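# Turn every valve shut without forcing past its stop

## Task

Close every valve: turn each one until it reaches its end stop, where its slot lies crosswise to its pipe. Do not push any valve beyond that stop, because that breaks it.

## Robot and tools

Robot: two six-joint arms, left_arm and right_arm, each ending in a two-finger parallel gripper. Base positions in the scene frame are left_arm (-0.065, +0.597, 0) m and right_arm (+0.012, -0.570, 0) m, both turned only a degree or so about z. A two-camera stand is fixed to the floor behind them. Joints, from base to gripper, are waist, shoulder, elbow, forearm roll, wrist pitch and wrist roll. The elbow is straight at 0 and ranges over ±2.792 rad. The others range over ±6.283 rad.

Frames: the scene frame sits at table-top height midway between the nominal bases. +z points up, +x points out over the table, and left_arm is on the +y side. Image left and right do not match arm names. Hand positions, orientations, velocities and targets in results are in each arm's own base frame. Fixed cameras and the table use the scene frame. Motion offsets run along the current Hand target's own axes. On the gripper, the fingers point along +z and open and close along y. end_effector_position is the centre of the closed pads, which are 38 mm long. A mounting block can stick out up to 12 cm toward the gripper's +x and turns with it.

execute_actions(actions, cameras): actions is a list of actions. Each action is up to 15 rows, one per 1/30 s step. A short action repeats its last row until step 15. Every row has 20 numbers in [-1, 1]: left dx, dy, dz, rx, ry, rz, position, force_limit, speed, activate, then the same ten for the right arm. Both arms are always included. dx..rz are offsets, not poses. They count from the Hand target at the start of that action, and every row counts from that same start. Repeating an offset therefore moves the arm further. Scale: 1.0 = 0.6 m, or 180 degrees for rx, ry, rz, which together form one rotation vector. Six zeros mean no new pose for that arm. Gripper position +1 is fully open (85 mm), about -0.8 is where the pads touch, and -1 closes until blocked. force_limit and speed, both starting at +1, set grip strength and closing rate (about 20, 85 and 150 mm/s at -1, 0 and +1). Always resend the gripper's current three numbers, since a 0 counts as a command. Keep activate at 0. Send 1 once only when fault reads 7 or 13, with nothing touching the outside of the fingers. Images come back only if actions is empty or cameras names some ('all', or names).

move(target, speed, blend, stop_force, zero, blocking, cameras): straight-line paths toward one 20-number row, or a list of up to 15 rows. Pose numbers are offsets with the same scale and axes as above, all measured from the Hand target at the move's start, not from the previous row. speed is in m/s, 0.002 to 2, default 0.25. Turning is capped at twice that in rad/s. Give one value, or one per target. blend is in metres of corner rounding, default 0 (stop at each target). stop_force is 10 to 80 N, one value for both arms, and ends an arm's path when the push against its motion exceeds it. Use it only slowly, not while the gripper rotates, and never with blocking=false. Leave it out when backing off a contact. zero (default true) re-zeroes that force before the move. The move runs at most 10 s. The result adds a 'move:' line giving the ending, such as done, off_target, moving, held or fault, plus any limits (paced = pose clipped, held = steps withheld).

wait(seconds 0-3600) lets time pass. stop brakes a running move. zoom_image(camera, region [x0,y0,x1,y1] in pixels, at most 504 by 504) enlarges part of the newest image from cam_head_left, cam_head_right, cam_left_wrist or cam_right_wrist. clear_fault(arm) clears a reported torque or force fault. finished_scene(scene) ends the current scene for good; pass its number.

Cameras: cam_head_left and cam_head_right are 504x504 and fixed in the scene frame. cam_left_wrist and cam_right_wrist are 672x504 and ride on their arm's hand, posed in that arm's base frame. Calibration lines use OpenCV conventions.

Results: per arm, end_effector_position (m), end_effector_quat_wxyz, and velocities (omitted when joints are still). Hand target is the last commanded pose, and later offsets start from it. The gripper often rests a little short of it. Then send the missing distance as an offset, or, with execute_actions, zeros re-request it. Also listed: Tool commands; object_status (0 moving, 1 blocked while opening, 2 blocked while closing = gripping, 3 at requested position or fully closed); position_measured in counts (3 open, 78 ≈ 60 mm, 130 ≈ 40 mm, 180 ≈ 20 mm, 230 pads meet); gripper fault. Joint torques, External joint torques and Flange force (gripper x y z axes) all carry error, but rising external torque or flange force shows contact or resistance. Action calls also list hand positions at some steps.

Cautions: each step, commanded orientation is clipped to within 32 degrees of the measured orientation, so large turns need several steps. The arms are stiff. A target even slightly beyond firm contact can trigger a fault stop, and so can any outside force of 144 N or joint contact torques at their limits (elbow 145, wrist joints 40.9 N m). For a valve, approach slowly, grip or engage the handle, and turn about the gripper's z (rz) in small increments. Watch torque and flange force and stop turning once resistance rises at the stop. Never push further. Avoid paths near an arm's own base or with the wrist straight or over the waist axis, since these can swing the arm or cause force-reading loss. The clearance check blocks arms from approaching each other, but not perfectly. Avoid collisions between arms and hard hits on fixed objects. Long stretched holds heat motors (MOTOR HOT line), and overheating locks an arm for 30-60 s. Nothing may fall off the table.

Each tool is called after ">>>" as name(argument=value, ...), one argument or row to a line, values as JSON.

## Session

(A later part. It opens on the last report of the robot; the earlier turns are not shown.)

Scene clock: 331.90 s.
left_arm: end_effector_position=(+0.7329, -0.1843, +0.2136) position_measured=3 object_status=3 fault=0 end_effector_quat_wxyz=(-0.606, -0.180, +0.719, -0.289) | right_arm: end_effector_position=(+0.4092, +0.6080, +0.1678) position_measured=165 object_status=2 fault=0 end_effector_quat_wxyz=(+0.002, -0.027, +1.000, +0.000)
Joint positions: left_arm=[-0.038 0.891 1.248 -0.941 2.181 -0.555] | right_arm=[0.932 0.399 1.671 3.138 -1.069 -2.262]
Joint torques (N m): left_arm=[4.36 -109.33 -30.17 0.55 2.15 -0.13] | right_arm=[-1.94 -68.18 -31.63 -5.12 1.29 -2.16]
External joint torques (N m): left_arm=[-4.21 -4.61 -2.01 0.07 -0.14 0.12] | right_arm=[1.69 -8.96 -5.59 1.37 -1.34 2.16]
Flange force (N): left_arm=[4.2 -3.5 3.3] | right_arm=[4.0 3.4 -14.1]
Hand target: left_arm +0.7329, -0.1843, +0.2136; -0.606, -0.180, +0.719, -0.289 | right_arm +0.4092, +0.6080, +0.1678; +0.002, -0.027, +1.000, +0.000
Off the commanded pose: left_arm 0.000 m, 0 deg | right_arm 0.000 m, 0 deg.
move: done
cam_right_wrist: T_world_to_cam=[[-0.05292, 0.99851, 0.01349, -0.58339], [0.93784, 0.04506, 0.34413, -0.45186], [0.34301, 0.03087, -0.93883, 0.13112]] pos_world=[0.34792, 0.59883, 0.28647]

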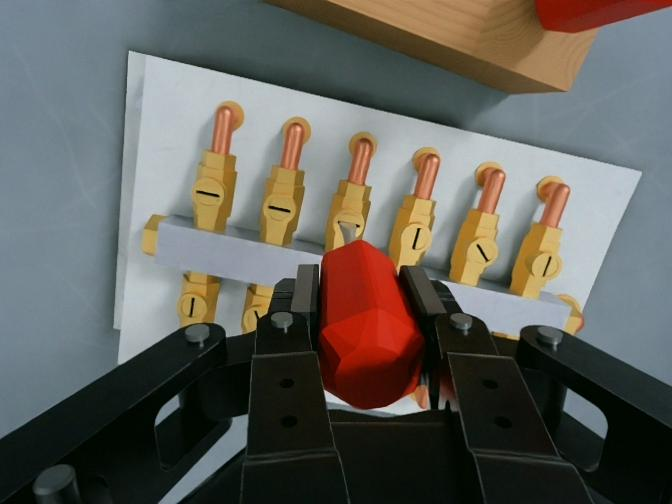

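>>> move(
  target=[
    [0,0,0,0,0,0,1,1,1,0,0,0,-0.0003,0,0,0.04,-1,0.8,-0.9,0],
    [0,0,0,0,0,0,1,1,1,0,0,0,-0.018,0,0,0.04,-1,0.8,-0.9,0],
    [0,0,0,0,0,0,1,1,1,0,-0.0144,0.0631,-0.018,0,0,0.544,-1,0.8,-0.9,0],
    [0,0,0,0,0,0,1,1,1,0,-0.0144,0.0631,-0.0077,0,0,0.544,-1,0.8,-0.9,0],
  ],
  speed=[0.1,0.1,0.4,0.2],
  blend=[0,0.002,0.002,0],
  cameras=["cam_right_wrist"],
)

>>> zoom_image(
  camera="cam_right_wrist",
  region=[325, 200, 373, 236],
)

Scene clock: 340.83 s.
left_arm: end_effector_position=(+0.7329, -0.1843, +0.2136) position_measured=3 object_status=3 fault=0 end_effector_quat_wxyz=(-0.606, -0.180, +0.719, -0.289) | right_arm: end_effector_position=(+0.4158, +0.6463, +0.1725) position_measured=165 object_status=2 fault=0 end_effector_quat_wxyz=(+0.001, +0.736, +0.677, +0.001)
Joint positions: left_arm=[-0.038 0.891 1.248 -0.941 2.181 -0.555] | right_arm=[0.955 0.446 1.59 3.138 -1.103 -0.53]
Joint torques (N m): left_arm=[4.31 -109.32 -30.21 0.55 2.13 -0.14] | right_arm=[-3.53 -86.47 -38.2 -4.07 -0.45 0.29]
External joint torques (N m): left_arm=[-4.12 -5.1 -2.14 0.08 -0.11 0.12] | right_arm=[3.32 3.56 0.15 0.23 0.52 -0.29]
Flange force (N): left_arm=[4.8 -3.3 3.4] | right_arm=[5.9 -1.4 3.5]
Hand target: left_arm +0.7329, -0.1843, +0.2136; -0.606, -0.180, +0.719, -0.289 | right_arm +0.4158, +0.6462, +0.1725; +0.001, +0.736, +0.677, +0.001
Off the commanded pose: left_arm 0.000 m, 0 deg | right_arm 0.000 m, 0 deg.
move: done
cam_right_wrist: T_world_to_cam=[[0.9962, -0.08531, 0.01743, -0.35783], [-0.08614, -0.93634, 0.34036, 0.5993], [-0.01271, -0.34057, -0.94013, 0.52026]] pos_world=[0.4147, 0.70781, 0.29138]

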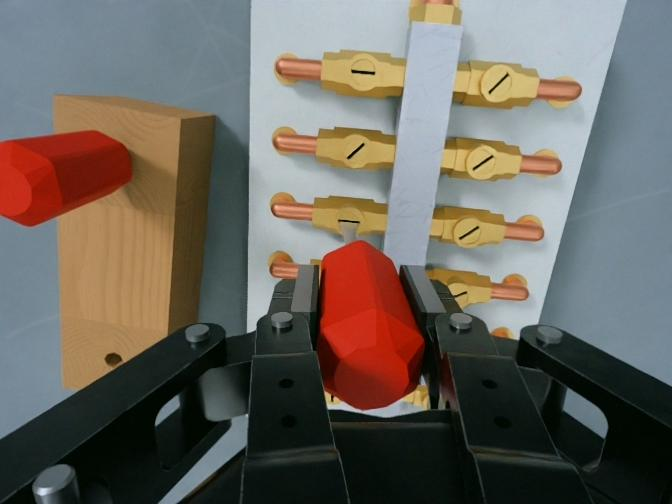

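Scaled by 10.500.

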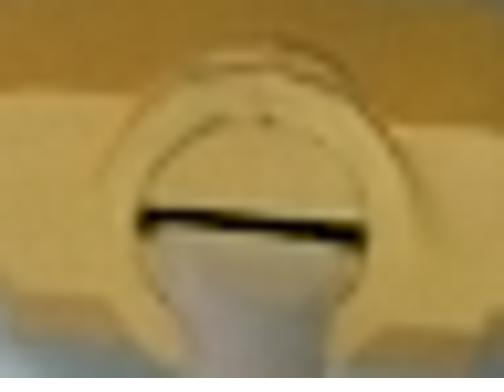

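>>> move(
  target=[
    [0,0,0,0,0,0,1,1,1,0,0.0008,0.0002,0,0,0,0,-1,0.8,-0.9,0],
  ],
  speed=0.05,
)

>>> move(
  target=[0,0,0,0,0,0,1,1,1,0,0,0,0.009,0,0,0,-1,0.8,-0.9,0],
  speed=0.006,
  stop_force=12,
  cameras=["cam_right_wrist"],
)

>>> zoom_image(
  camera="cam_right_wrist",
  region=[325, 200, 373, 236],
)

Scene clock: 345.23 s.
left_arm: end_effector_position=(+0.7329, -0.1843, +0.2136) position_measured=3 object_status=3 fault=0 end_effector_quat_wxyz=(-0.606, -0.180, +0.719, -0.289) | right_arm: end_effector_position=(+0.4159, +0.6467, +0.1725) position_measured=165 object_status=2 fault=0 end_effector_quat_wxyz=(+0.001, +0.736, +0.677, +0.001)
Joint positions: left_arm=[-0.038 0.891 1.248 -0.941 2.181 -0.555] | right_arm=[0.955 0.447 1.589 3.138 -1.104 -0.53]
Joint torques (N m): left_arm=[4.56 -109.22 -30.21 0.52 2.17 -0.14] | right_arm=[-3.17 -86.18 -37.8 -4.1 -0.55 0.25]
External joint torques (N m): left_arm=[-4.41 -4.74 -1.99 0.1 -0.15 0.13] | right_arm=[3.52 3.98 0.05 0.31 0.62 -0.25]
Flange force (N): left_arm=[4.3 -3.4 3.7] | right_arm=[6.7 -1.3 3.9]
Hand target: left_arm +0.7329, -0.1843, +0.2136; -0.606, -0.180, +0.719, -0.289 | right_arm +0.4159, +0.6467, +0.1725; +0.001, +0.736, +0.677, +0.001
Off the commanded pose: left_arm 0.000 m, 0 deg | right_arm 0.000 m, 0 deg.
move: done

Scene clock: 346.53 s.
left_arm: end_effector_position=(+0.7329, -0.1843, +0.2136) position_measured=3 object_status=3 fault=0 end_effector_quat_wxyz=(-0.606, -0.180, +0.719, -0.289) | right_arm: end_effector_position=(+0.4160, +0.6468, +0.1683) position_measured=165 object_status=2 fault=0 end_effector_quat_wxyz=(+0.001, +0.736, +0.677, +0.001)
Joint positions: left_arm=[-0.038 0.891 1.248 -0.941 2.181 -0.555] | right_arm=[0.955 0.45 1.593 3.138 -1.097 -0.53]
Joint torques (N m): left_arm=[4.62 -108.88 -30.09 0.58 2.17 -0.11] | right_arm=[-3.37 -72.64 -30.76 -3.9 0.54 0.39]
External joint torques (N m): left_arm=[-4.47 -5.83 -2.34 0.05 -0.15 0.1] | right_arm=[3.31 -10.31 -7.05 0.1 -0.47 -0.39]
Flange force (N): left_arm=[5.6 -3.5 4.0] | right_arm=[3.0 -2.7 -14.5]
Hand target: left_arm +0.7329, -0.1843, +0.2136; -0.606, -0.180, +0.719, -0.289 | right_arm +0.4160, +0.6468, +0.1683; +0.001, +0.736, +0.677, +0.001 (not the last commanded pose)
Off the commanded pose: left_arm 0.000 m, 0 deg | right_arm 0.001 m, 0 deg.
move: contact (right_arm)
cam_right_wrist: T_world_to_cam=[[0.9962, -0.08527, 0.01752, -0.35796], [-0.08613, -0.93639, 0.34023, 0.60125], [-0.01261, -0.34045, -0.94018, 0.51647]] pos_world=[0.41491, 0.70831, 0.28728]

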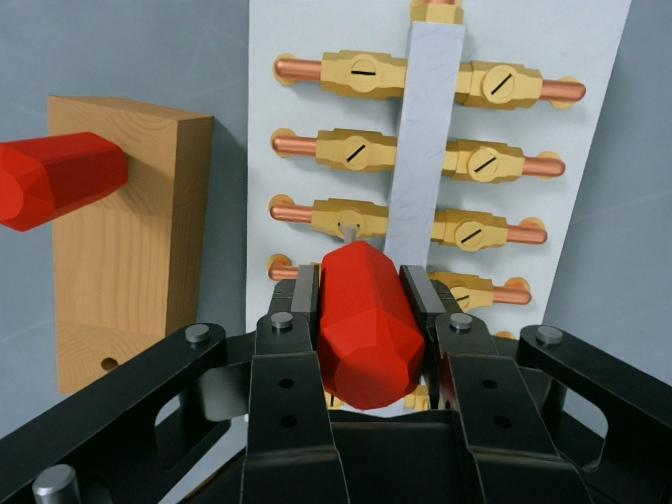

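Scaled by 10.500.

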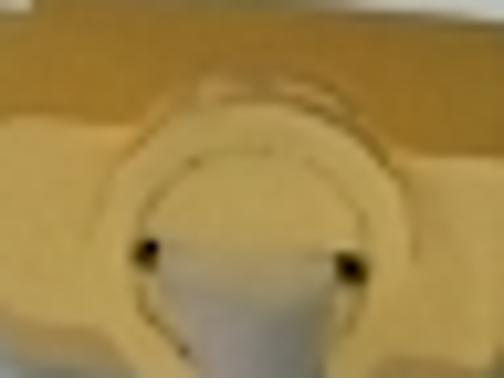

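>>> move(
  target=[
    [0,0,0,0,0,0,1,1,1,0,-0.0006,-0.0009,-0.0001,0,0,-0.193,-1,0.8,-0.9,0],
  ],
  speed=0.2,
  cameras=["cam_right_wrist"],
)

>>> zoom_image(
  camera="cam_right_wrist",
  region=[325, 200, 373, 236],
)

Scene clock: 350.83 s.
left_arm: end_effector_position=(+0.7329, -0.1843, +0.2136) position_measured=3 object_status=3 fault=0 end_effector_quat_wxyz=(-0.606, -0.180, +0.719, -0.289) | right_arm: end_effector_position=(+0.4154, +0.6465, +0.1684) position_measured=165 object_status=2 fault=0 end_effector_quat_wxyz=(+0.002, +0.501, +0.866, +0.001)
Joint positions: left_arm=[-0.038 0.891 1.248 -0.941 2.181 -0.555] | right_arm=[0.956 0.449 1.594 3.138 -1.096 -1.136]
Joint torques (N m): left_arm=[4.29 -108.98 -30.31 0.53 2.17 -0.14] | right_arm=[-2.21 -90.81 -40.56 -4.14 -0.25 -0.08]
External joint torques (N m): left_arm=[-4.11 -5.56 -2.05 0.1 -0.14 0.12] | right_arm=[2.48 8.44 2.87 0.37 0.28 0.08]
Flange force (N): left_arm=[5.3 -2.7 4.1] | right_arm=[5.6 3.5 9.2]
Hand target: left_arm +0.7329, -0.1843, +0.2136; -0.606, -0.180, +0.719, -0.289 | right_arm +0.4154, +0.6464, +0.1684; +0.002, +0.501, +0.866, +0.001
Off the commanded pose: left_arm 0.000 m, 0 deg | right_arm 0.000 m, 0 deg.
move: done
cam_right_wrist: T_world_to_cam=[[0.86718, 0.4977, 0.01713, -0.68058], [0.46259, -0.81779, 0.34239, 0.29594], [0.18442, -0.28898, -0.9394, 0.40115]] pos_world=[0.37931, 0.69667, 0.28718]

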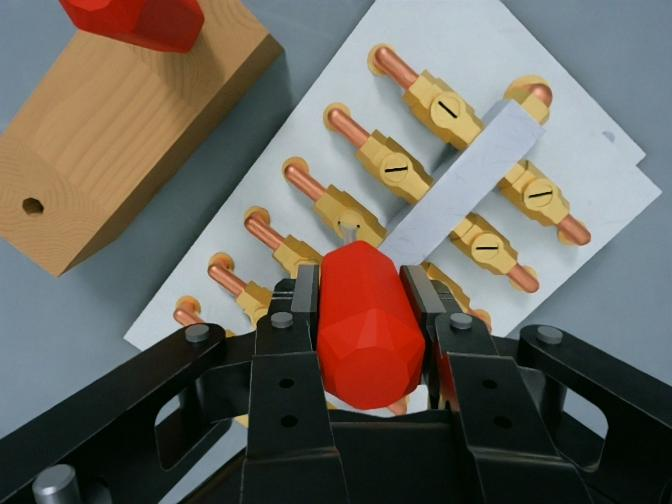

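Scaled by 10.500.

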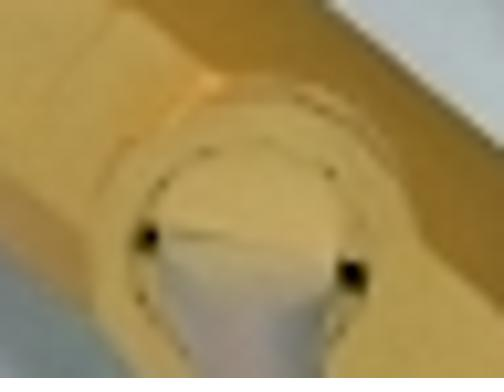

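>>> move(
  target=[
    [0,0,0,0,0,0,1,1,1,0,-0.0004,-0.0007,0.0007,0,0,-0.139,-1,0.8,-0.9,0],
    [0,0,0,0,0,0,1,1,1,0,-0.0009,-0.0011,0.0007,0,0,-0.325,-1,0.8,-0.9,0],
  ],
  speed=0.2,
  blend=[0.03,0],
  cameras=["cam_right_wrist"],
)

>>> zoom_image(
  camera="cam_right_wrist",
  region=[325, 200, 373, 236],
)

Scene clock: 358.70 s.
left_arm: end_effector_position=(+0.7329, -0.1843, +0.2136) position_measured=3 object_status=3 fault=0 end_effector_quat_wxyz=(-0.606, -0.180, +0.719, -0.289) | right_arm: end_effector_position=(+0.4151, +0.6456, +0.1680) position_measured=165 object_status=2 fault=0 end_effector_quat_wxyz=(+0.002, +0.014, +1.000, +0.000)
Joint positions: left_arm=[-0.038 0.891 1.248 -0.941 2.181 -0.555] | right_arm=[0.956 0.448 1.596 3.138 -1.095 -2.157]
Joint torques (N m): left_arm=[4.62 -109.34 -30.3 0.56 2.16 -0.15] | right_arm=[-2.46 -72.96 -32.14 -3.98 1.48 -0.21]
External joint torques (N m): left_arm=[-4.45 -4.99 -2.02 0.07 -0.14 0.14] | right_arm=[2.32 -9.11 -5.53 0.2 -1.51 0.21]
Flange force (N): left_arm=[4.6 -3.4 3.9] | right_arm=[2.5 2.1 -14.0]
Hand target: left_arm +0.7329, -0.1843, +0.2136; -0.606, -0.180, +0.719, -0.289 | right_arm +0.4151, +0.6457, +0.1680; +0.002, +0.014, +1.000, +0.000
Off the commanded pose: left_arm 0.000 m, 0 deg | right_arm 0.000 m, 0 deg.
move: done
cam_right_wrist: T_world_to_cam=[[0.02877, 0.99949, 0.01394, -0.65536], [0.93835, -0.03181, 0.34422, -0.40974], [0.34449, 0.00318, -0.93878, 0.14539]] pos_world=[0.35325, 0.64153, 0.28667]

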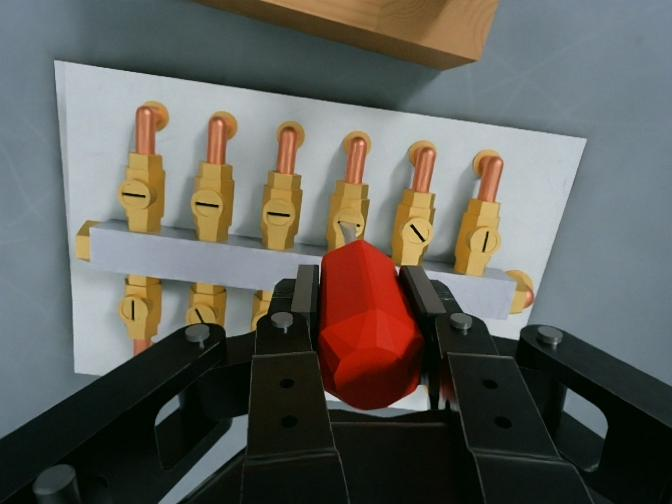

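Scaled by 10.500.

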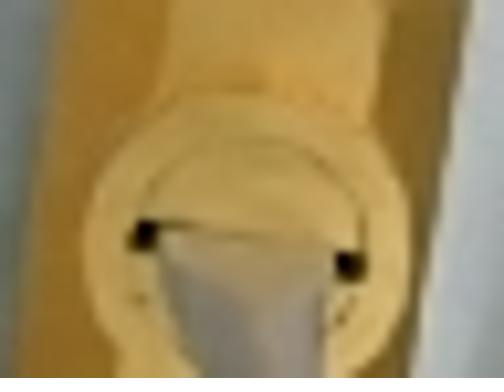

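>>> move(
  target=[
    [0,0,0,0,0,0,1,1,1,0,0,-0.0001,0,0,0,-0.018,-1,0.8,-0.9,0],
  ],
  speed=0.1,
  cameras=["cam_right_wrist"],
)

>>> zoom_image(
  camera="cam_right_wrist",
  region=[325, 200, 373, 236],
)

Scene clock: 361.00 s.
left_arm: end_effector_position=(+0.7329, -0.1843, +0.2136) position_measured=3 object_status=3 fault=0 end_effector_quat_wxyz=(-0.606, -0.180, +0.719, -0.289) | right_arm: end_effector_position=(+0.4151, +0.6456, +0.1680) position_measured=165 object_status=2 fault=0 end_effector_quat_wxyz=(+0.002, -0.015, +1.000, +0.000)
Joint positions: left_arm=[-0.038 0.891 1.248 -0.941 2.181 -0.555] | right_arm=[0.956 0.448 1.596 3.138 -1.095 -2.214]
Joint torques (N m): left_arm=[4.2 -109.39 -30.18 0.53 2.16 -0.14] | right_arm=[-2.58 -73.23 -32.24 -4.61 1.26 -1.01]
External joint torques (N m): left_arm=[-4.03 -5.37 -2.29 0.09 -0.14 0.13] | right_arm=[2.59 -9.53 -5.52 0.81 -1.31 1.01]
Flange force (N): left_arm=[5.0 -3.2 3.3] | right_arm=[4.0 2.4 -14.0]
Hand target: left_arm +0.7329, -0.1843, +0.2136; -0.606, -0.180, +0.719, -0.289 | right_arm +0.4151, +0.6456, +0.1680; +0.002, -0.015, +1.000, +0.000
Off the commanded pose: left_arm 0.000 m, 0 deg | right_arm 0.000 m, 0 deg.
move: done
cam_right_wrist: T_world_to_cam=[[-0.02774, 0.99952, 0.01375, -0.63186], [0.93867, 0.02132, 0.34417, -0.44411], [0.34371, 0.02245, -0.93881, 0.13329]] pos_world=[0.35352, 0.63804, 0.28667]

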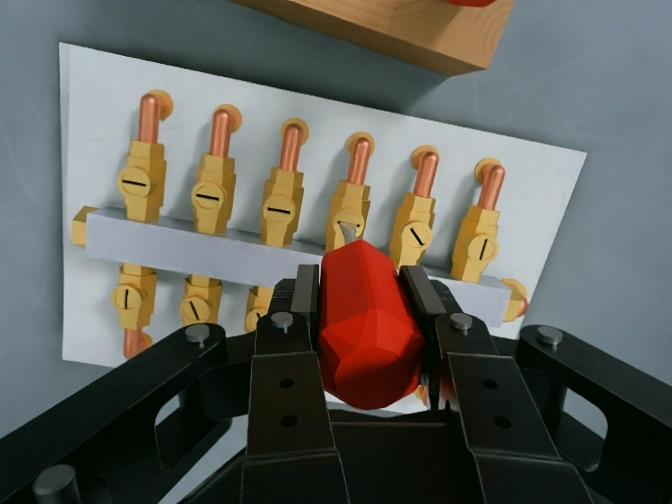

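Scaled by 10.500.

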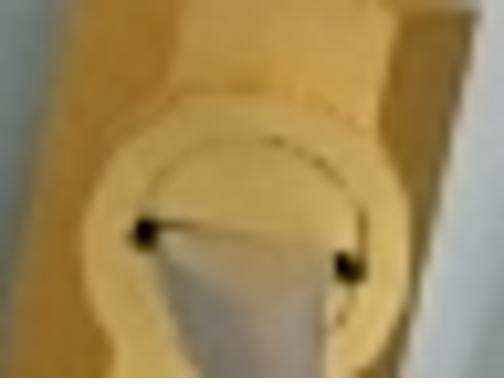

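>>> move(
  target=[
    [0,0,0,0,0,0,1,1,1,0,0,-0.0001,0,0,0,-0.010,-1,0.8,-0.9,0],
  ],
  speed=0.1,
  cameras=["cam_right_wrist"],
)

>>> zoom_image(
  camera="cam_right_wrist",
  region=[325, 200, 373, 236],
)

>>> move(
  target=[
    [0,0,0,0,0,0,1,1,1,0,0,0,-0.0003,0,0,0.04,-1,0.8,-0.9,0],
    [0,0,0,0,0,0,1,1,1,0,0,0,-0.018,0,0,0.04,-1,0.8,-0.9,0],
    [0,0,0,0,0,0,1,1,1,0,-0.0137,0.0624,-0.018,0,0,0.275,-1,0.8,-0.9,0],
    [0,0,0,0,0,0,1,1,1,0,-0.0137,0.0624,-0.0077,0,0,0.275,-1,0.8,-0.9,0],
  ],
  speed=[0.1,0.1,0.4,0.2],
  blend=[0,0.002,0.002,0],
  cameras=["cam_right_wrist"],
)

>>> zoom_image(
  camera="cam_right_wrist",
  region=[325, 200, 373, 236],
)

Scene clock: 367.63 s.
left_arm: end_effector_position=(+0.7329, -0.1843, +0.2136) position_measured=3 object_status=3 fault=0 end_effector_quat_wxyz=(-0.606, -0.180, +0.719, -0.289) | right_arm: end_effector_position=(+0.4151, +0.6455, +0.1680) position_measured=165 object_status=2 fault=0 end_effector_quat_wxyz=(+0.002, -0.030, +1.000, +0.000)
Joint positions: left_arm=[-0.038 0.891 1.248 -0.941 2.181 -0.555] | right_arm=[0.955 0.448 1.596 3.138 -1.095 -2.245]
Joint torques (N m): left_arm=[4.64 -109.35 -30.13 0.52 2.14 -0.2] | right_arm=[-1.95 -72.74 -30.98 -5.46 0.62 -2.03]
External joint torques (N m): left_arm=[-4.51 -4.94 -2.2 0.11 -0.12 0.18] | right_arm=[1.89 -9.77 -6.72 1.67 -0.66 2.03]
Flange force (N): left_arm=[4.5 -3.6 3.5] | right_arm=[3.2 4.3 -14.2]
Hand target: left_arm +0.7329, -0.1843, +0.2136; -0.606, -0.180, +0.719, -0.289 | right_arm +0.4151, +0.6455, +0.1680; +0.002, -0.030, +1.000, +0.000
Off the commanded pose: left_arm 0.000 m, 0 deg | right_arm 0.000 m, 0 deg.
move: done
cam_right_wrist: T_world_to_cam=[[-0.05913, 0.99816, 0.01361, -0.61784], [0.93751, 0.05084, 0.34422, -0.4628], [0.3429, 0.03312, -0.93879, 0.12671]] pos_world=[0.3539, 0.63603, 0.28667]

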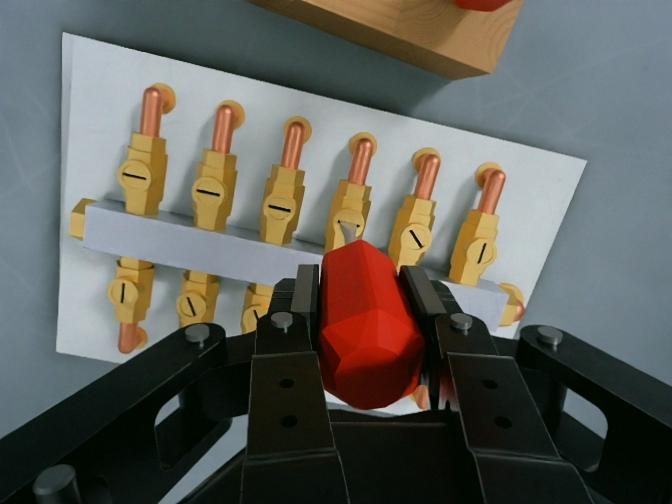

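Scaled by 10.500.

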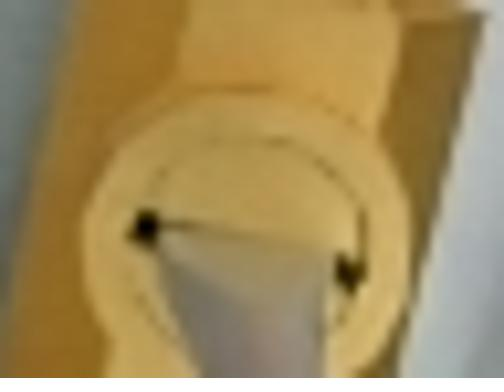

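Scene clock: 370.03 s.
left_arm: end_effector_position=(+0.7329, -0.1843, +0.2136) position_measured=3 object_status=3 fault=0 end_effector_quat_wxyz=(-0.606, -0.180, +0.719, -0.289) | right_arm: end_effector_position=(+0.4210, +0.6834, +0.1727) position_measured=165 object_status=2 fault=0 end_effector_quat_wxyz=(+0.002, +0.391, +0.920, +0.001)
Joint positions: left_arm=[-0.038 0.891 1.248 -0.941 2.181 -0.555] | right_arm=[0.977 0.496 1.512 3.138 -1.131 -1.36]
Joint torques (N m): left_arm=[4.74 -109.52 -30.2 0.53 2.1 -0.13] | right_arm=[-3.26 -91.4 -38.78 -4.1 -0.51 0.26]
External joint torques (N m): left_arm=[-4.58 -4.97 -2.17 0.09 -0.07 0.12] | right_arm=[3.17 4.01 0.47 0.26 0.52 -0.26]
Flange force (N): left_arm=[4.6 -3.8 3.5] | right_arm=[4.6 3.4 4.0]
Hand target: left_arm +0.7329, -0.1843, +0.2136; -0.606, -0.180, +0.719, -0.289 | right_arm +0.4210, +0.6834, +0.1726; +0.002, +0.391, +0.920, +0.001
Off the commanded pose: left_arm 0.000 m, 0 deg | right_arm 0.000 m, 0 deg.
move: done
cam_right_wrist: T_world_to_cam=[[0.72057, 0.69319, 0.01663, -0.77578], [0.6471, -0.68089, 0.34299, 0.15069], [0.24909, -0.23639, -0.93919, 0.35153]] pos_world=[0.37393, 0.72346, 0.29138]

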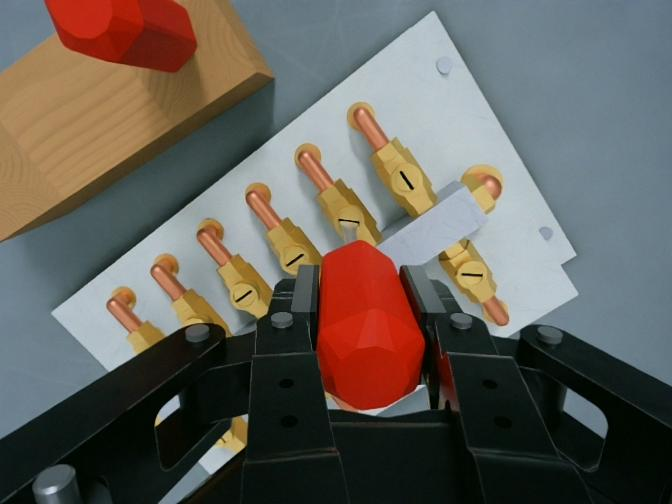

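Scaled by 10.500.

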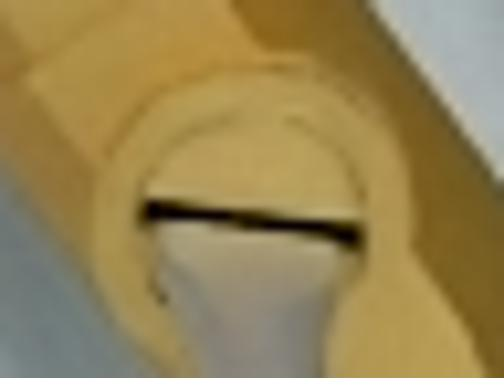

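>>> move(
  target=[
    [0,0,0,0,0,0,1,1,1,0,0.0009,0.0001,0,0,0,-0.002,-1,0.8,-0.9,0],
  ],
  speed=0.05,
)

>>> move(
  target=[0,0,0,0,0,0,1,1,1,0,0,0,0.009,0,0,0,-1,0.8,-0.9,0],
  speed=0.006,
  stop_force=12,
  cameras=["cam_right_wrist"],
)

>>> zoom_image(
  camera="cam_right_wrist",
  region=[325, 200, 373, 236],
)

Scene clock: 374.93 s.
left_arm: end_effector_position=(+0.7329, -0.1843, +0.2136) position_measured=3 object_status=3 fault=0 end_effector_quat_wxyz=(-0.606, -0.180, +0.719, -0.289) | right_arm: end_effector_position=(+0.4207, +0.6838, +0.1726) position_measured=165 object_status=2 fault=0 end_effector_quat_wxyz=(+0.002, +0.388, +0.922, +0.001)
Joint positions: left_arm=[-0.038 0.891 1.248 -0.941 2.181 -0.555] | right_arm=[0.977 0.496 1.512 3.138 -1.131 -1.366]
Joint torques (N m): left_arm=[4.63 -109.11 -30.13 0.54 2.17 -0.09] | right_arm=[-3.19 -91.55 -38.51 -4.06 -0.55 0.26]
External joint torques (N m): left_arm=[-4.42 -5.91 -2.41 0.09 -0.14 0.08] | right_arm=[3.45 3.56 -0.07 0.21 0.57 -0.25]
Flange force (N): left_arm=[5.6 -3.5 3.9] | right_arm=[5.1 3.9 3.3]
Hand target: left_arm +0.7329, -0.1843, +0.2136; -0.606, -0.180, +0.719, -0.289 | right_arm +0.4207, +0.6838, +0.1726; +0.002, +0.388, +0.922, +0.001
Off the commanded pose: left_arm 0.000 m, 0 deg | right_arm 0.000 m, 0 deg.
move: done

Scene clock: 376.33 s.
left_arm: end_effector_position=(+0.7329, -0.1843, +0.2136) position_measured=3 object_status=3 fault=0 end_effector_quat_wxyz=(-0.606, -0.180, +0.719, -0.289) | right_arm: end_effector_position=(+0.4207, +0.6839, +0.1678) position_measured=165 object_status=2 fault=0 end_effector_quat_wxyz=(+0.002, +0.388, +0.922, +0.001)
Joint positions: left_arm=[-0.038 0.891 1.248 -0.941 2.181 -0.555] | right_arm=[0.977 0.499 1.516 3.138 -1.124 -1.366]
Joint torques (N m): left_arm=[4.46 -109.58 -30.18 0.53 2.13 -0.11] | right_arm=[-2.46 -77.02 -31.69 -3.61 1.07 0.26]
External joint torques (N m): left_arm=[-4.3 -4.42 -2.02 0.1 -0.12 0.1] | right_arm=[2.57 -10.67 -6.5 -0.21 -1.06 -0.26]
Flange force (N): left_arm=[4.0 -3.7 3.1] | right_arm=[2.9 -0.2 -14.8]
Hand target: left_arm +0.7329, -0.1843, +0.2136; -0.606, -0.180, +0.719, -0.289 | right_arm +0.4207, +0.6839, +0.1678; +0.002, +0.388, +0.922, +0.001 (not the last commanded pose)
Off the commanded pose: left_arm 0.000 m, 0 deg | right_arm 0.001 m, 0 deg.
move: contact (right_arm)
cam_right_wrist: T_world_to_cam=[[0.71616, 0.69773, 0.01671, -0.77701], [0.65138, -0.6768, 0.34299, 0.14826], [0.25062, -0.23475, -0.93919, 0.34545]] pos_world=[0.37331, 0.72358, 0.28658]

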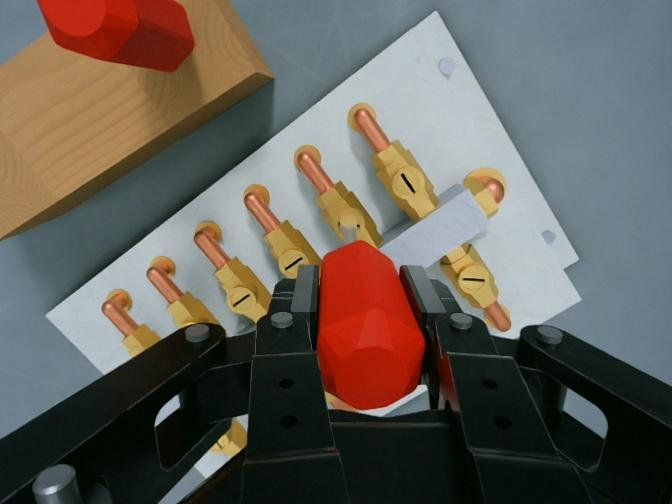

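Scaled by 10.500.

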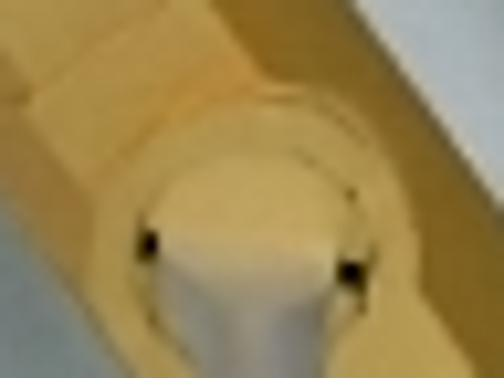

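>>> move(
  target=[
    [0,0,0,0,0,0,1,1,1,0,-0.0003,-0.0006,0,0,0,-0.13,-1,0.8,-0.9,0],
    [0,0,0,0,0,0,1,1,1,0,-0.0008,-0.001,0,0,0,-0.252,-1,0.8,-0.9,0],
  ],
  speed=0.2,
  blend=[0.03,0],
  cameras=["cam_right_wrist"],
)

>>> zoom_image(
  camera="cam_right_wrist",
  region=[325, 200, 373, 236],
)

Scene clock: 382.03 s.
left_arm: end_effector_position=(+0.7329, -0.1843, +0.2136) position_measured=3 object_status=3 fault=0 end_effector_quat_wxyz=(-0.606, -0.180, +0.719, -0.289) | right_arm: end_effector_position=(+0.4207, +0.6831, +0.1678) position_measured=165 object_status=2 fault=0 end_effector_quat_wxyz=(+0.002, +0.003, +1.000, +0.000)
Joint positions: left_arm=[-0.038 0.891 1.248 -0.941 2.181 -0.555] | right_arm=[0.977 0.498 1.518 3.138 -1.123 -2.158]
Joint torques (N m): left_arm=[4.51 -109.11 -30.24 0.53 2.16 -0.19] | right_arm=[-1.87 -74.37 -29.65 -4.07 0.81 -0.7]
External joint torques (N m): left_arm=[-4.36 -5.59 -2.17 0.1 -0.13 0.17] | right_arm=[1.84 -14.49 -9.11 0.17 -0.84 0.7]
Flange force (N): left_arm=[5.3 -3.1 4.1] | right_arm=[2.2 2.3 -19.4]
Hand target: left_arm +0.7329, -0.1843, +0.2136; -0.606, -0.180, +0.719, -0.289 | right_arm +0.4206, +0.6831, +0.1678; +0.002, +0.003, +1.000, +0.000
Off the commanded pose: left_arm 0.000 m, 0 deg | right_arm 0.000 m, 0 deg.
move: done
cam_right_wrist: T_world_to_cam=[[0.00676, 0.99988, 0.01405, -0.684], [0.93877, -0.01119, 0.34436, -0.42796], [0.34448, 0.01086, -0.93873, 0.13794]] pos_world=[0.35886, 0.67763, 0.28647]

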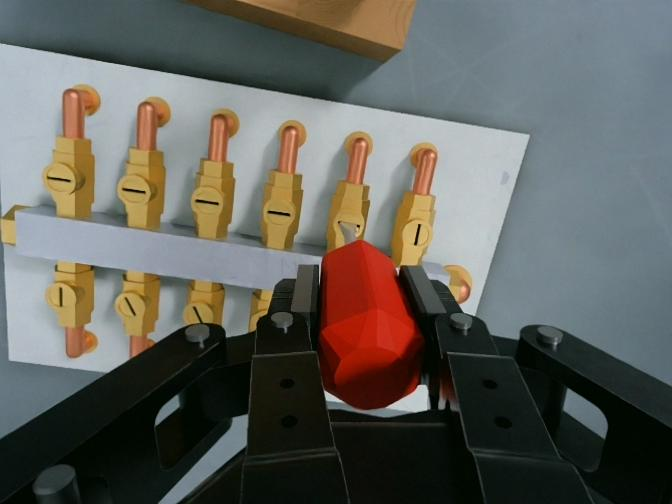

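Scaled by 10.500.

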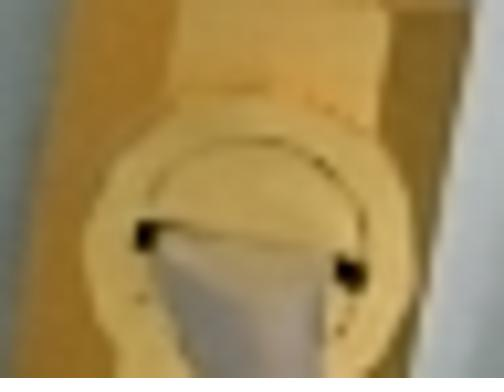

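>>> move(
  target=[
    [0,0,0,0,0,0,1,1,1,0,0,-0.0001,0,0,0,-0.02,-1,0.8,-0.9,0],
  ],
  speed=0.1,
  cameras=["cam_right_wrist"],
)

>>> zoom_image(
  camera="cam_right_wrist",
  region=[325, 200, 373, 236],
)

Scene clock: 385.23 s.
left_arm: end_effector_position=(+0.7329, -0.1843, +0.2136) position_measured=3 object_status=3 fault=0 end_effector_quat_wxyz=(-0.606, -0.180, +0.719, -0.289) | right_arm: end_effector_position=(+0.4206, +0.6830, +0.1678) position_measured=165 object_status=2 fault=0 end_effector_quat_wxyz=(+0.002, -0.029, +1.000, +0.000)
Joint positions: left_arm=[-0.038 0.891 1.248 -0.941 2.181 -0.555] | right_arm=[0.977 0.498 1.518 3.138 -1.123 -2.221]
Joint torques (N m): left_arm=[4.5 -109.33 -30.32 0.53 2.12 -0.15] | right_arm=[-2.01 -73.41 -29.1 -4.93 0.96 -2.03]
External joint torques (N m): left_arm=[-4.32 -5.1 -2.01 0.09 -0.09 0.14] | right_arm=[2.35 -15.05 -9.3 1.08 -1.01 2.03]
Flange force (N): left_arm=[4.8 -3.1 3.8] | right_arm=[4.0 3.7 -20.2]
Hand target: left_arm +0.7329, -0.1843, +0.2136; -0.606, -0.180, +0.719, -0.289 | right_arm +0.4206, +0.6830, +0.1678; +0.002, -0.029, +1.000, +0.000
Off the commanded pose: left_arm 0.000 m, 0 deg | right_arm 0.000 m, 0 deg.
move: done
cam_right_wrist: T_world_to_cam=[[-0.056, 0.99834, 0.01376, -0.65643], [0.93763, 0.04785, 0.34431, -0.46778], [0.34308, 0.03219, -0.93875, 0.12396]] pos_world=[0.35931, 0.67373, 0.28647]

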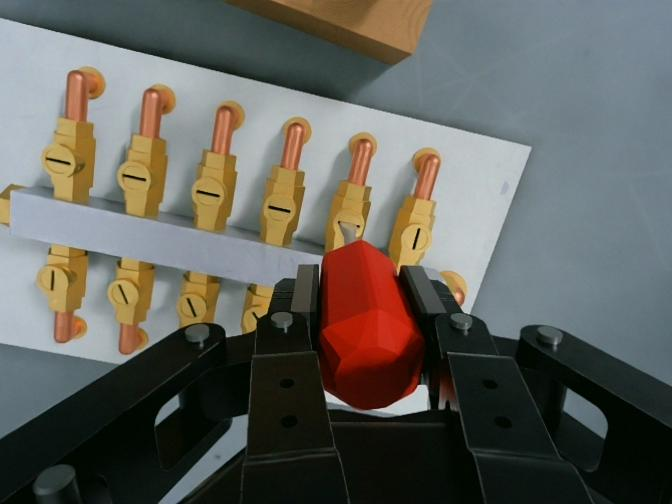

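Scaled by 10.500.

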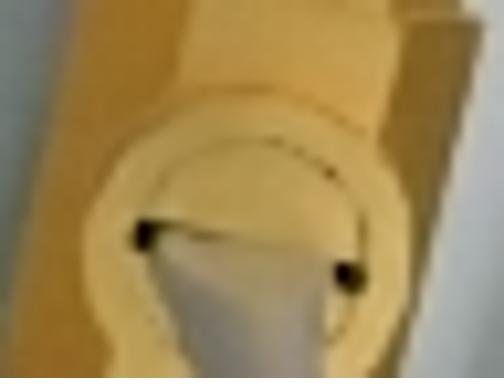

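>>> move(
  target=[
    [0,0,0,0,0,0,1,1,1,0,0,0,-0.0003,0,0,0.04,-1,0.8,-0.9,0],
    [0,0,0,0,0,0,1,1,1,0,0,0,-0.018,0,0,0.04,-1,0.8,-0.9,0],
    [0,0,0,0,0,0,1,1,1,0,-0.0145,0.0637,-0.018,0,0,0.545,-1,0.8,-0.9,0],
    [0,0,0,0,0,0,1,1,1,0,-0.0145,0.0637,-0.0079,0,0,0.545,-1,0.8,-0.9,0],
  ],
  speed=[0.1,0.1,0.4,0.2],
  blend=[0,0.002,0.002,0],
  cameras=["cam_right_wrist"],
)

>>> zoom_image(
  camera="cam_right_wrist",
  region=[325, 200, 373, 236],
)

Scene clock: 394.13 s.
left_arm: end_effector_position=(+0.7329, -0.1843, +0.2136) position_measured=3 object_status=3 fault=0 end_effector_quat_wxyz=(-0.606, -0.180, +0.719, -0.289) | right_arm: end_effector_position=(+0.4271, +0.7217, +0.1726) position_measured=165 object_status=2 fault=0 end_effector_quat_wxyz=(+0.001, +0.736, +0.677, +0.002)
Joint positions: left_arm=[-0.038 0.891 1.248 -0.941 2.181 -0.555] | right_arm=[0.996 0.549 1.427 3.138 -1.163 -0.489]
Joint torques (N m): left_arm=[4.37 -109.17 -30.18 0.56 2.18 -0.17] | right_arm=[-3.18 -97.38 -39.57 -4.19 -0.46 0.26]
External joint torques (N m): left_arm=[-4.21 -5.53 -2.28 0.07 -0.15 0.16] | right_arm=[3.38 3.81 0.4 0.25 0.53 -0.26]
Flange force (N): left_arm=[5.2 -3.3 3.7] | right_arm=[5.6 -1.5 3.6]
Hand target: left_arm +0.7329, -0.1843, +0.2136; -0.606, -0.180, +0.719, -0.289 | right_arm +0.4271, +0.7217, +0.1726; +0.001, +0.736, +0.677, +0.002
Off the commanded pose: left_arm 0.000 m, 0 deg | right_arm 0.000 m, 0 deg.
move: done
cam_right_wrist: T_world_to_cam=[[0.99621, -0.08525, 0.0176, -0.36275], [-0.08614, -0.93646, 0.34005, 0.67098], [-0.01251, -0.34027, -0.94024, 0.54599]] pos_world=[0.426, 0.78321, 0.29158]

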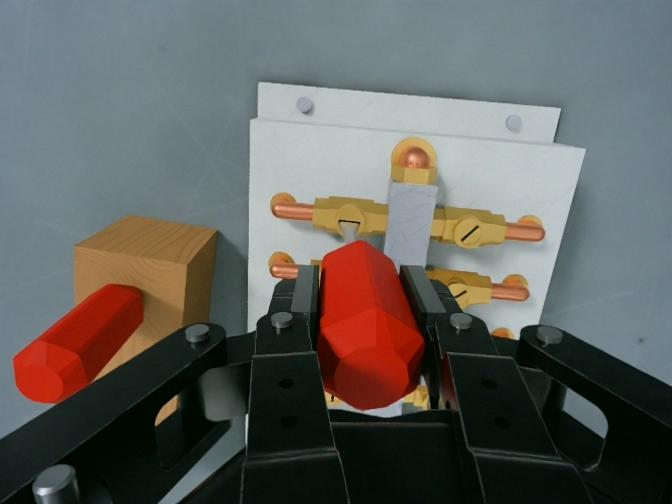

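Scaled by 10.500.

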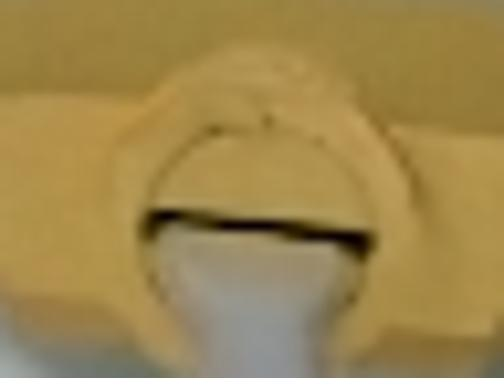

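>>> move(
  target=[
    [0,0,0,0,0,0,1,1,1,0,0.0006,0.0006,0,0,0,0,-1,0.8,-0.9,0],
  ],
  speed=0.05,
)

>>> move(
  target=[0,0,0,0,0,0,1,1,1,0,0,0,0.009,0,0,0,-1,0.8,-0.9,0],
  speed=0.006,
  stop_force=12,
  cameras=["cam_right_wrist"],
)

>>> zoom_image(
  camera="cam_right_wrist",
  region=[325, 200, 373, 236],
)

Scene clock: 397.90 s.
left_arm: end_effector_position=(+0.7329, -0.1843, +0.2136) position_measured=3 object_status=3 fault=0 end_effector_quat_wxyz=(-0.606, -0.180, +0.719, -0.289) | right_arm: end_effector_position=(+0.4275, +0.7220, +0.1726) position_measured=165 object_status=2 fault=0 end_effector_quat_wxyz=(+0.001, +0.736, +0.677, +0.002)
Joint positions: left_arm=[-0.038 0.891 1.248 -0.941 2.181 -0.555] | right_arm=[0.996 0.55 1.426 3.138 -1.164 -0.489]
Joint torques (N m): left_arm=[4.57 -109.06 -30.27 0.6 2.11 -0.15] | right_arm=[-3.32 -97.21 -39.09 -4.17 -0.5 0.39]
External joint torques (N m): left_arm=[-4.42 -5.36 -2.08 0.03 -0.08 0.14] | right_arm=[3.43 3.29 -0.15 0.23 0.57 -0.39]
Flange force (N): left_arm=[5.1 -3.2 4.0] | right_arm=[6.0 -1.1 2.8]
Hand target: left_arm +0.7329, -0.1843, +0.2136; -0.606, -0.180, +0.719, -0.289 | right_arm +0.4275, +0.7220, +0.1726; +0.001, +0.736, +0.677, +0.002
Off the commanded pose: left_arm 0.000 m, 0 deg | right_arm 0.000 m, 0 deg.
move: done

Scene clock: 399.17 s.
left_arm: end_effector_position=(+0.7329, -0.1843, +0.2136) position_measured=3 object_status=3 fault=0 end_effector_quat_wxyz=(-0.606, -0.180, +0.719, -0.289) | right_arm: end_effector_position=(+0.4276, +0.7221, +0.1686) position_measured=165 object_status=2 fault=0 end_effector_quat_wxyz=(+0.001, +0.736, +0.677, +0.002)
Joint positions: left_arm=[-0.038 0.891 1.248 -0.941 2.181 -0.555] | right_arm=[0.996 0.552 1.429 3.138 -1.157 -0.489]
Joint torques (N m): left_arm=[4.68 -109.35 -30.24 0.58 2.15 -0.16] | right_arm=[-3.05 -83.18 -32.52 -3.91 0.86 0.39]
External joint torques (N m): left_arm=[-4.49 -5.84 -2.35 0.05 -0.11 0.14] | right_arm=[3.55 -9.95 -6.35 0.01 -0.79 -0.39]
Flange force (N): left_arm=[5.6 -3.4 4.0] | right_arm=[3.1 -2.7 -13.3]
Hand target: left_arm +0.7329, -0.1843, +0.2136; -0.606, -0.180, +0.719, -0.289 | right_arm +0.4275, +0.7221, +0.1686; +0.001, +0.736, +0.677, +0.002 (not the last commanded pose)
Off the commanded pose: left_arm 0.000 m, 0 deg | right_arm 0.001 m, 0 deg.
move: contact (right_arm)
cam_right_wrist: T_world_to_cam=[[0.99621, -0.08521, 0.01768, -0.36311], [-0.08614, -0.9365, 0.33992, 0.67273], [-0.01241, -0.34015, -0.94029, 0.54221]] pos_world=[0.4264, 0.78351, 0.28758]

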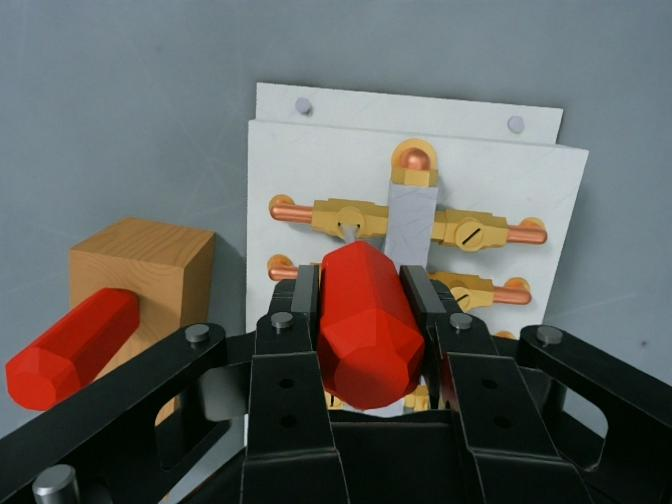

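Scaled by 10.500.

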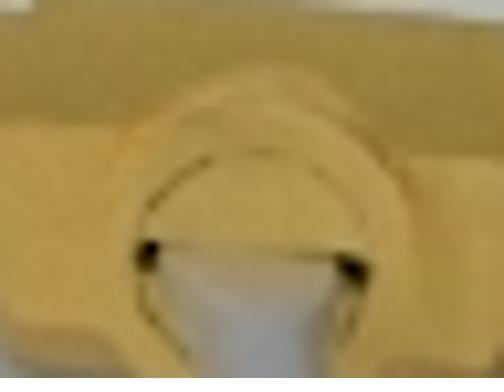

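>>> move(
  target=[
    [0,0,0,0,0,0,1,1,1,0,-0.0001,-0.0001,0.0003,0,0,-0.04,-1,0.8,-0.9,0],
  ],
  speed=0.12,
  cameras=["cam_right_wrist"],
)

>>> zoom_image(
  camera="cam_right_wrist",
  region=[325, 200, 373, 236],
)

Scene clock: 402.53 s.
left_arm: end_effector_position=(+0.7329, -0.1843, +0.2136) position_measured=3 object_status=3 fault=0 end_effector_quat_wxyz=(-0.606, -0.180, +0.719, -0.289) | right_arm: end_effector_position=(+0.4275, +0.7220, +0.1684) position_measured=165 object_status=2 fault=0 end_effector_quat_wxyz=(+0.001, +0.692, +0.722, +0.002)
Joint positions: left_arm=[-0.038 0.891 1.248 -0.941 2.181 -0.555] | right_arm=[0.996 0.552 1.43 3.138 -1.157 -0.615]
Joint torques (N m): left_arm=[4.61 -109.14 -30.18 0.56 2.15 -0.13] | right_arm=[-2.55 -91.72 -37.34 -5.05 0.88 -1.08]
External joint torques (N m): left_arm=[-4.47 -4.95 -2.06 0.06 -0.13 0.11] | right_arm=[2.96 -2.09 -1.64 1.14 -0.83 1.08]
Flange force (N): left_arm=[4.6 -3.5 3.7] | right_arm=[4.2 -3.0 -4.1]
Hand target: left_arm +0.7329, -0.1843, +0.2136; -0.606, -0.180, +0.719, -0.289 | right_arm +0.4275, +0.7220, +0.1684; +0.001, +0.692, +0.722, +0.002
Off the commanded pose: left_arm 0.000 m, 0 deg | right_arm 0.000 m, 0 deg.
move: done
cam_right_wrist: T_world_to_cam=[[0.99903, 0.04034, 0.01789, -0.45504], [0.03185, -0.93971, 0.3405, 0.62455], [0.03054, -0.3396, -0.94007, 0.52315]] pos_world=[0.41872, 0.78291, 0.28728]

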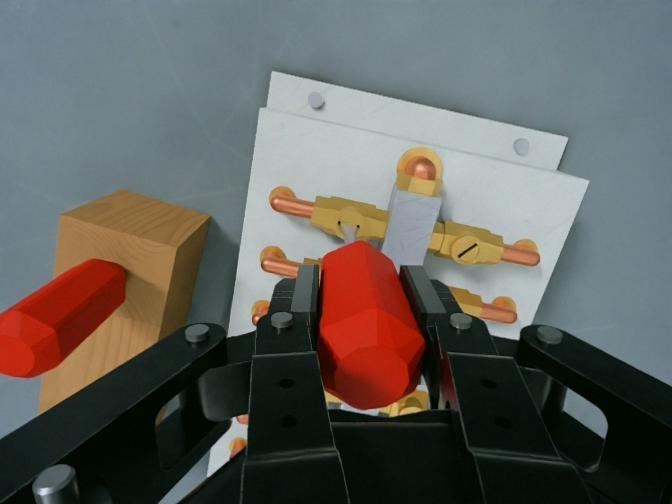

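Scaled by 10.500.

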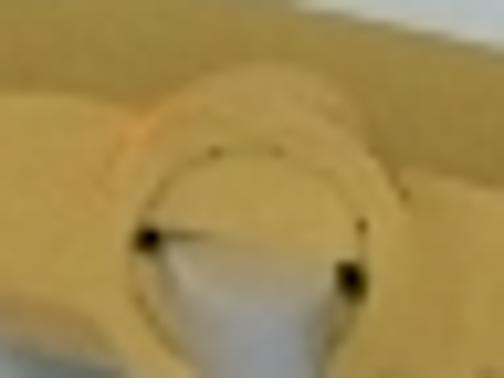

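>>> move(
  target=[
    [0,0,0,0,0,0,1,1,1,0,0,0,0.0002,0,0,-0.014,-1,0.8,-0.9,0],
  ],
  speed=0.12,
  cameras=["cam_right_wrist"],
)

>>> zoom_image(
  camera="cam_right_wrist",
  region=[325, 200, 373, 236],
)

Scene clock: 407.60 s.
left_arm: end_effector_position=(+0.7329, -0.1843, +0.2136) position_measured=3 object_status=3 fault=0 end_effector_quat_wxyz=(-0.606, -0.180, +0.719, -0.289) | right_arm: end_effector_position=(+0.4274, +0.7220, +0.1684) position_measured=165 object_status=2 fault=0 end_effector_quat_wxyz=(+0.001, +0.676, +0.737, +0.002)
Joint positions: left_arm=[-0.038 0.891 1.248 -0.941 2.181 -0.555] | right_arm=[0.996 0.552 1.43 3.138 -1.157 -0.659]
Joint torques (N m): left_arm=[4.29 -108.86 -30.13 0.55 2.13 -0.13] | right_arm=[-2.76 -88.38 -35.96 -5.09 1.18 -1.17]
External joint torques (N m): left_arm=[-4.1 -5.86 -2.29 0.08 -0.1 0.11] | right_arm=[2.54 -4.95 -3.03 1.17 -1.11 1.17]
Flange force (N): left_arm=[5.7 -3.0 3.8] | right_arm=[3.6 -2.9 -7.6]
Hand target: left_arm +0.7329, -0.1843, +0.2136; -0.606, -0.180, +0.719, -0.289 | right_arm +0.4275, +0.7220, +0.1683; +0.001, +0.676, +0.737, +0.002
Off the commanded pose: left_arm 0.000 m, 0 deg | right_arm 0.000 m, 0 deg.
move: done
cam_right_wrist: T_world_to_cam=[[0.99629, 0.08421, 0.01775, -0.48536], [0.07317, -0.93738, 0.34054, 0.60523], [0.04531, -0.33798, -0.94006, 0.51568]] pos_world=[0.41591, 0.78249, 0.28728]

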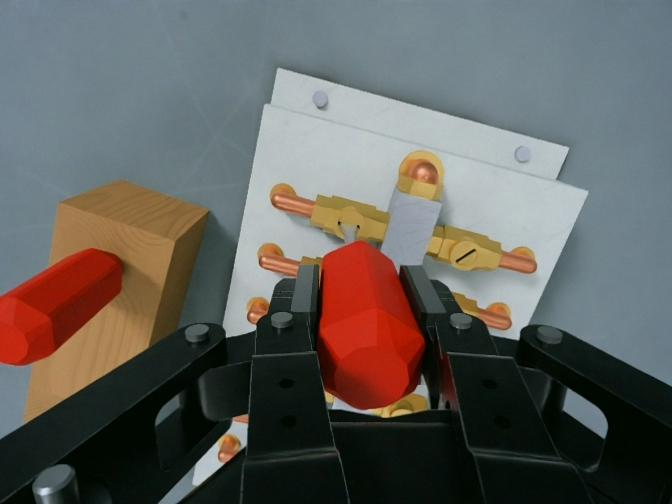

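Scaled by 10.500.

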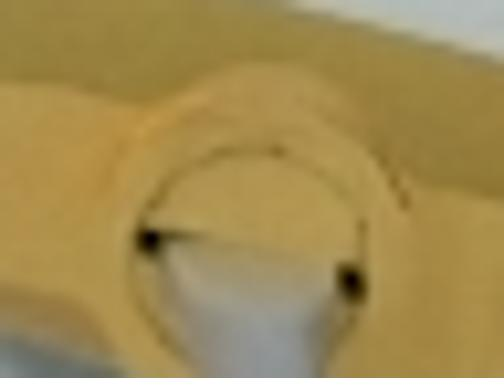

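>>> move(
  target=[
    [0,0,0,0,0,0,1,1,1,0,-0.0002,-0.0002,0.0002,0,0,-0.06,-1,0.8,-0.9,0],
  ],
  speed=0.15,
  cameras=["cam_right_wrist"],
)

>>> zoom_image(
  camera="cam_right_wrist",
  region=[325, 200, 373, 236],
)

Scene clock: 411.73 s.
left_arm: end_effector_position=(+0.7329, -0.1843, +0.2136) position_measured=3 object_status=3 fault=0 end_effector_quat_wxyz=(-0.606, -0.180, +0.719, -0.289) | right_arm: end_effector_position=(+0.4274, +0.7219, +0.1682) position_measured=165 object_status=2 fault=0 end_effector_quat_wxyz=(+0.002, +0.604, +0.797, +0.001)
Joint positions: left_arm=[-0.038 0.891 1.248 -0.941 2.181 -0.555] | right_arm=[0.996 0.552 1.43 3.138 -1.156 -0.847]
Joint torques (N m): left_arm=[4.61 -109.4 -30.23 0.58 2.17 -0.15] | right_arm=[-3.75 -78 -30.75 -5.39 1.71 -0.84]
External joint torques (N m): left_arm=[-4.45 -4.64 -1.98 0.05 -0.15 0.14] | right_arm=[3.78 -15.28 -8.14 1.49 -1.66 0.84]
Flange force (N): left_arm=[4.2 -3.6 3.6] | right_arm=[3.2 -4.6 -19.8]
Hand target: left_arm +0.7329, -0.1843, +0.2136; -0.606, -0.180, +0.719, -0.289 | right_arm +0.4274, +0.7219, +0.1682; +0.001, +0.604, +0.797, +0.001
Off the commanded pose: left_arm 0.000 m, 0 deg | right_arm 0.000 m, 0 deg.
move: done
cam_right_wrist: T_world_to_cam=[[0.96284, 0.2695, 0.01782, -0.60476], [0.24747, -0.90673, 0.34146, 0.50842], [0.10818, -0.32435, -0.93973, 0.47866]] pos_world=[0.40469, 0.77924, 0.28698]

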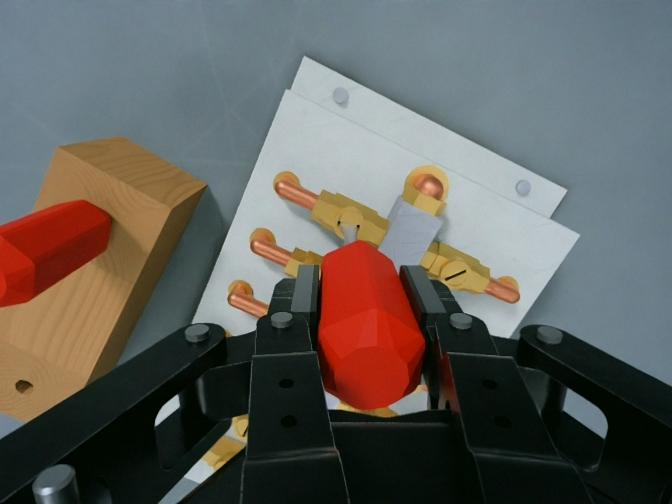

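Scaled by 10.500.

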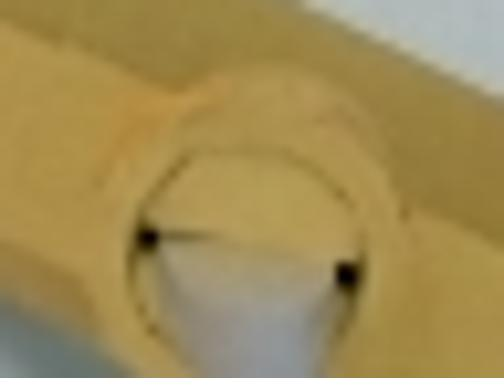

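>>> move(
  target=[
    [0,0,0,0,0,0,1,1,1,0,-0.0007,-0.001,-0.0001,0,0,-0.218,-1,0.8,-0.9,0],
    [0,0,0,0,0,0,1,1,1,0,-0.0015,-0.0013,-0.0001,0,0,-0.404,-1,0.8,-0.9,0],
  ],
  speed=0.2,
  blend=[0.03,0],
  cameras=["cam_right_wrist"],
)

>>> zoom_image(
  camera="cam_right_wrist",
  region=[325, 200, 373, 236],
)

Scene clock: 420.30 s.
left_arm: end_effector_position=(+0.7329, -0.1843, +0.2136) position_measured=3 object_status=3 fault=0 end_effector_quat_wxyz=(-0.606, -0.180, +0.719, -0.289) | right_arm: end_effector_position=(+0.4269, +0.7208, +0.1683) position_measured=165 object_status=2 fault=0 end_effector_quat_wxyz=(+0.002, +0.014, +1.000, +0.000)
Joint positions: left_arm=[-0.038 0.891 1.248 -0.941 2.181 -0.555] | right_arm=[0.996 0.55 1.433 3.138 -1.155 -2.117]
Joint torques (N m): left_arm=[4.16 -109.57 -30.18 0.54 2.15 -0.14] | right_arm=[-4.52 -75.58 -28.26 -5.24 1.17 -1.15]
External joint torques (N m): left_arm=[-3.97 -5 -2.18 0.09 -0.12 0.13] | right_arm=[4.27 -17.35 -10.5 1.33 -1.21 1.15]
Flange force (N): left_arm=[4.7 -3.3 3.1] | right_arm=[5.0 4.1 -22.5]
Hand target: left_arm +0.7329, -0.1843, +0.2136; -0.606, -0.180, +0.719, -0.289 | right_arm +0.4269, +0.7208, +0.1682; +0.002, +0.014, +1.000, +0.000
Off the commanded pose: left_arm 0.000 m, 0 deg | right_arm 0.000 m, 0 deg.
move: done
cam_right_wrist: T_world_to_cam=[[0.02876, 0.99948, 0.01427, -0.73085], [0.93824, -0.03192, 0.34451, -0.41846], [0.34479, 0.00348, -0.93868, 0.14092]] pos_world=[0.36505, 0.71663, 0.28687]

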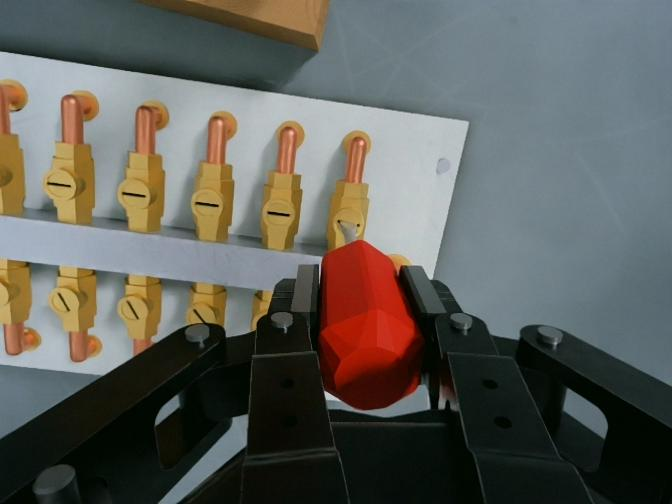

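Scaled by 10.500.

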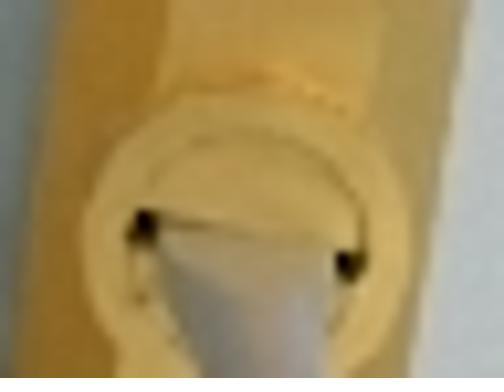

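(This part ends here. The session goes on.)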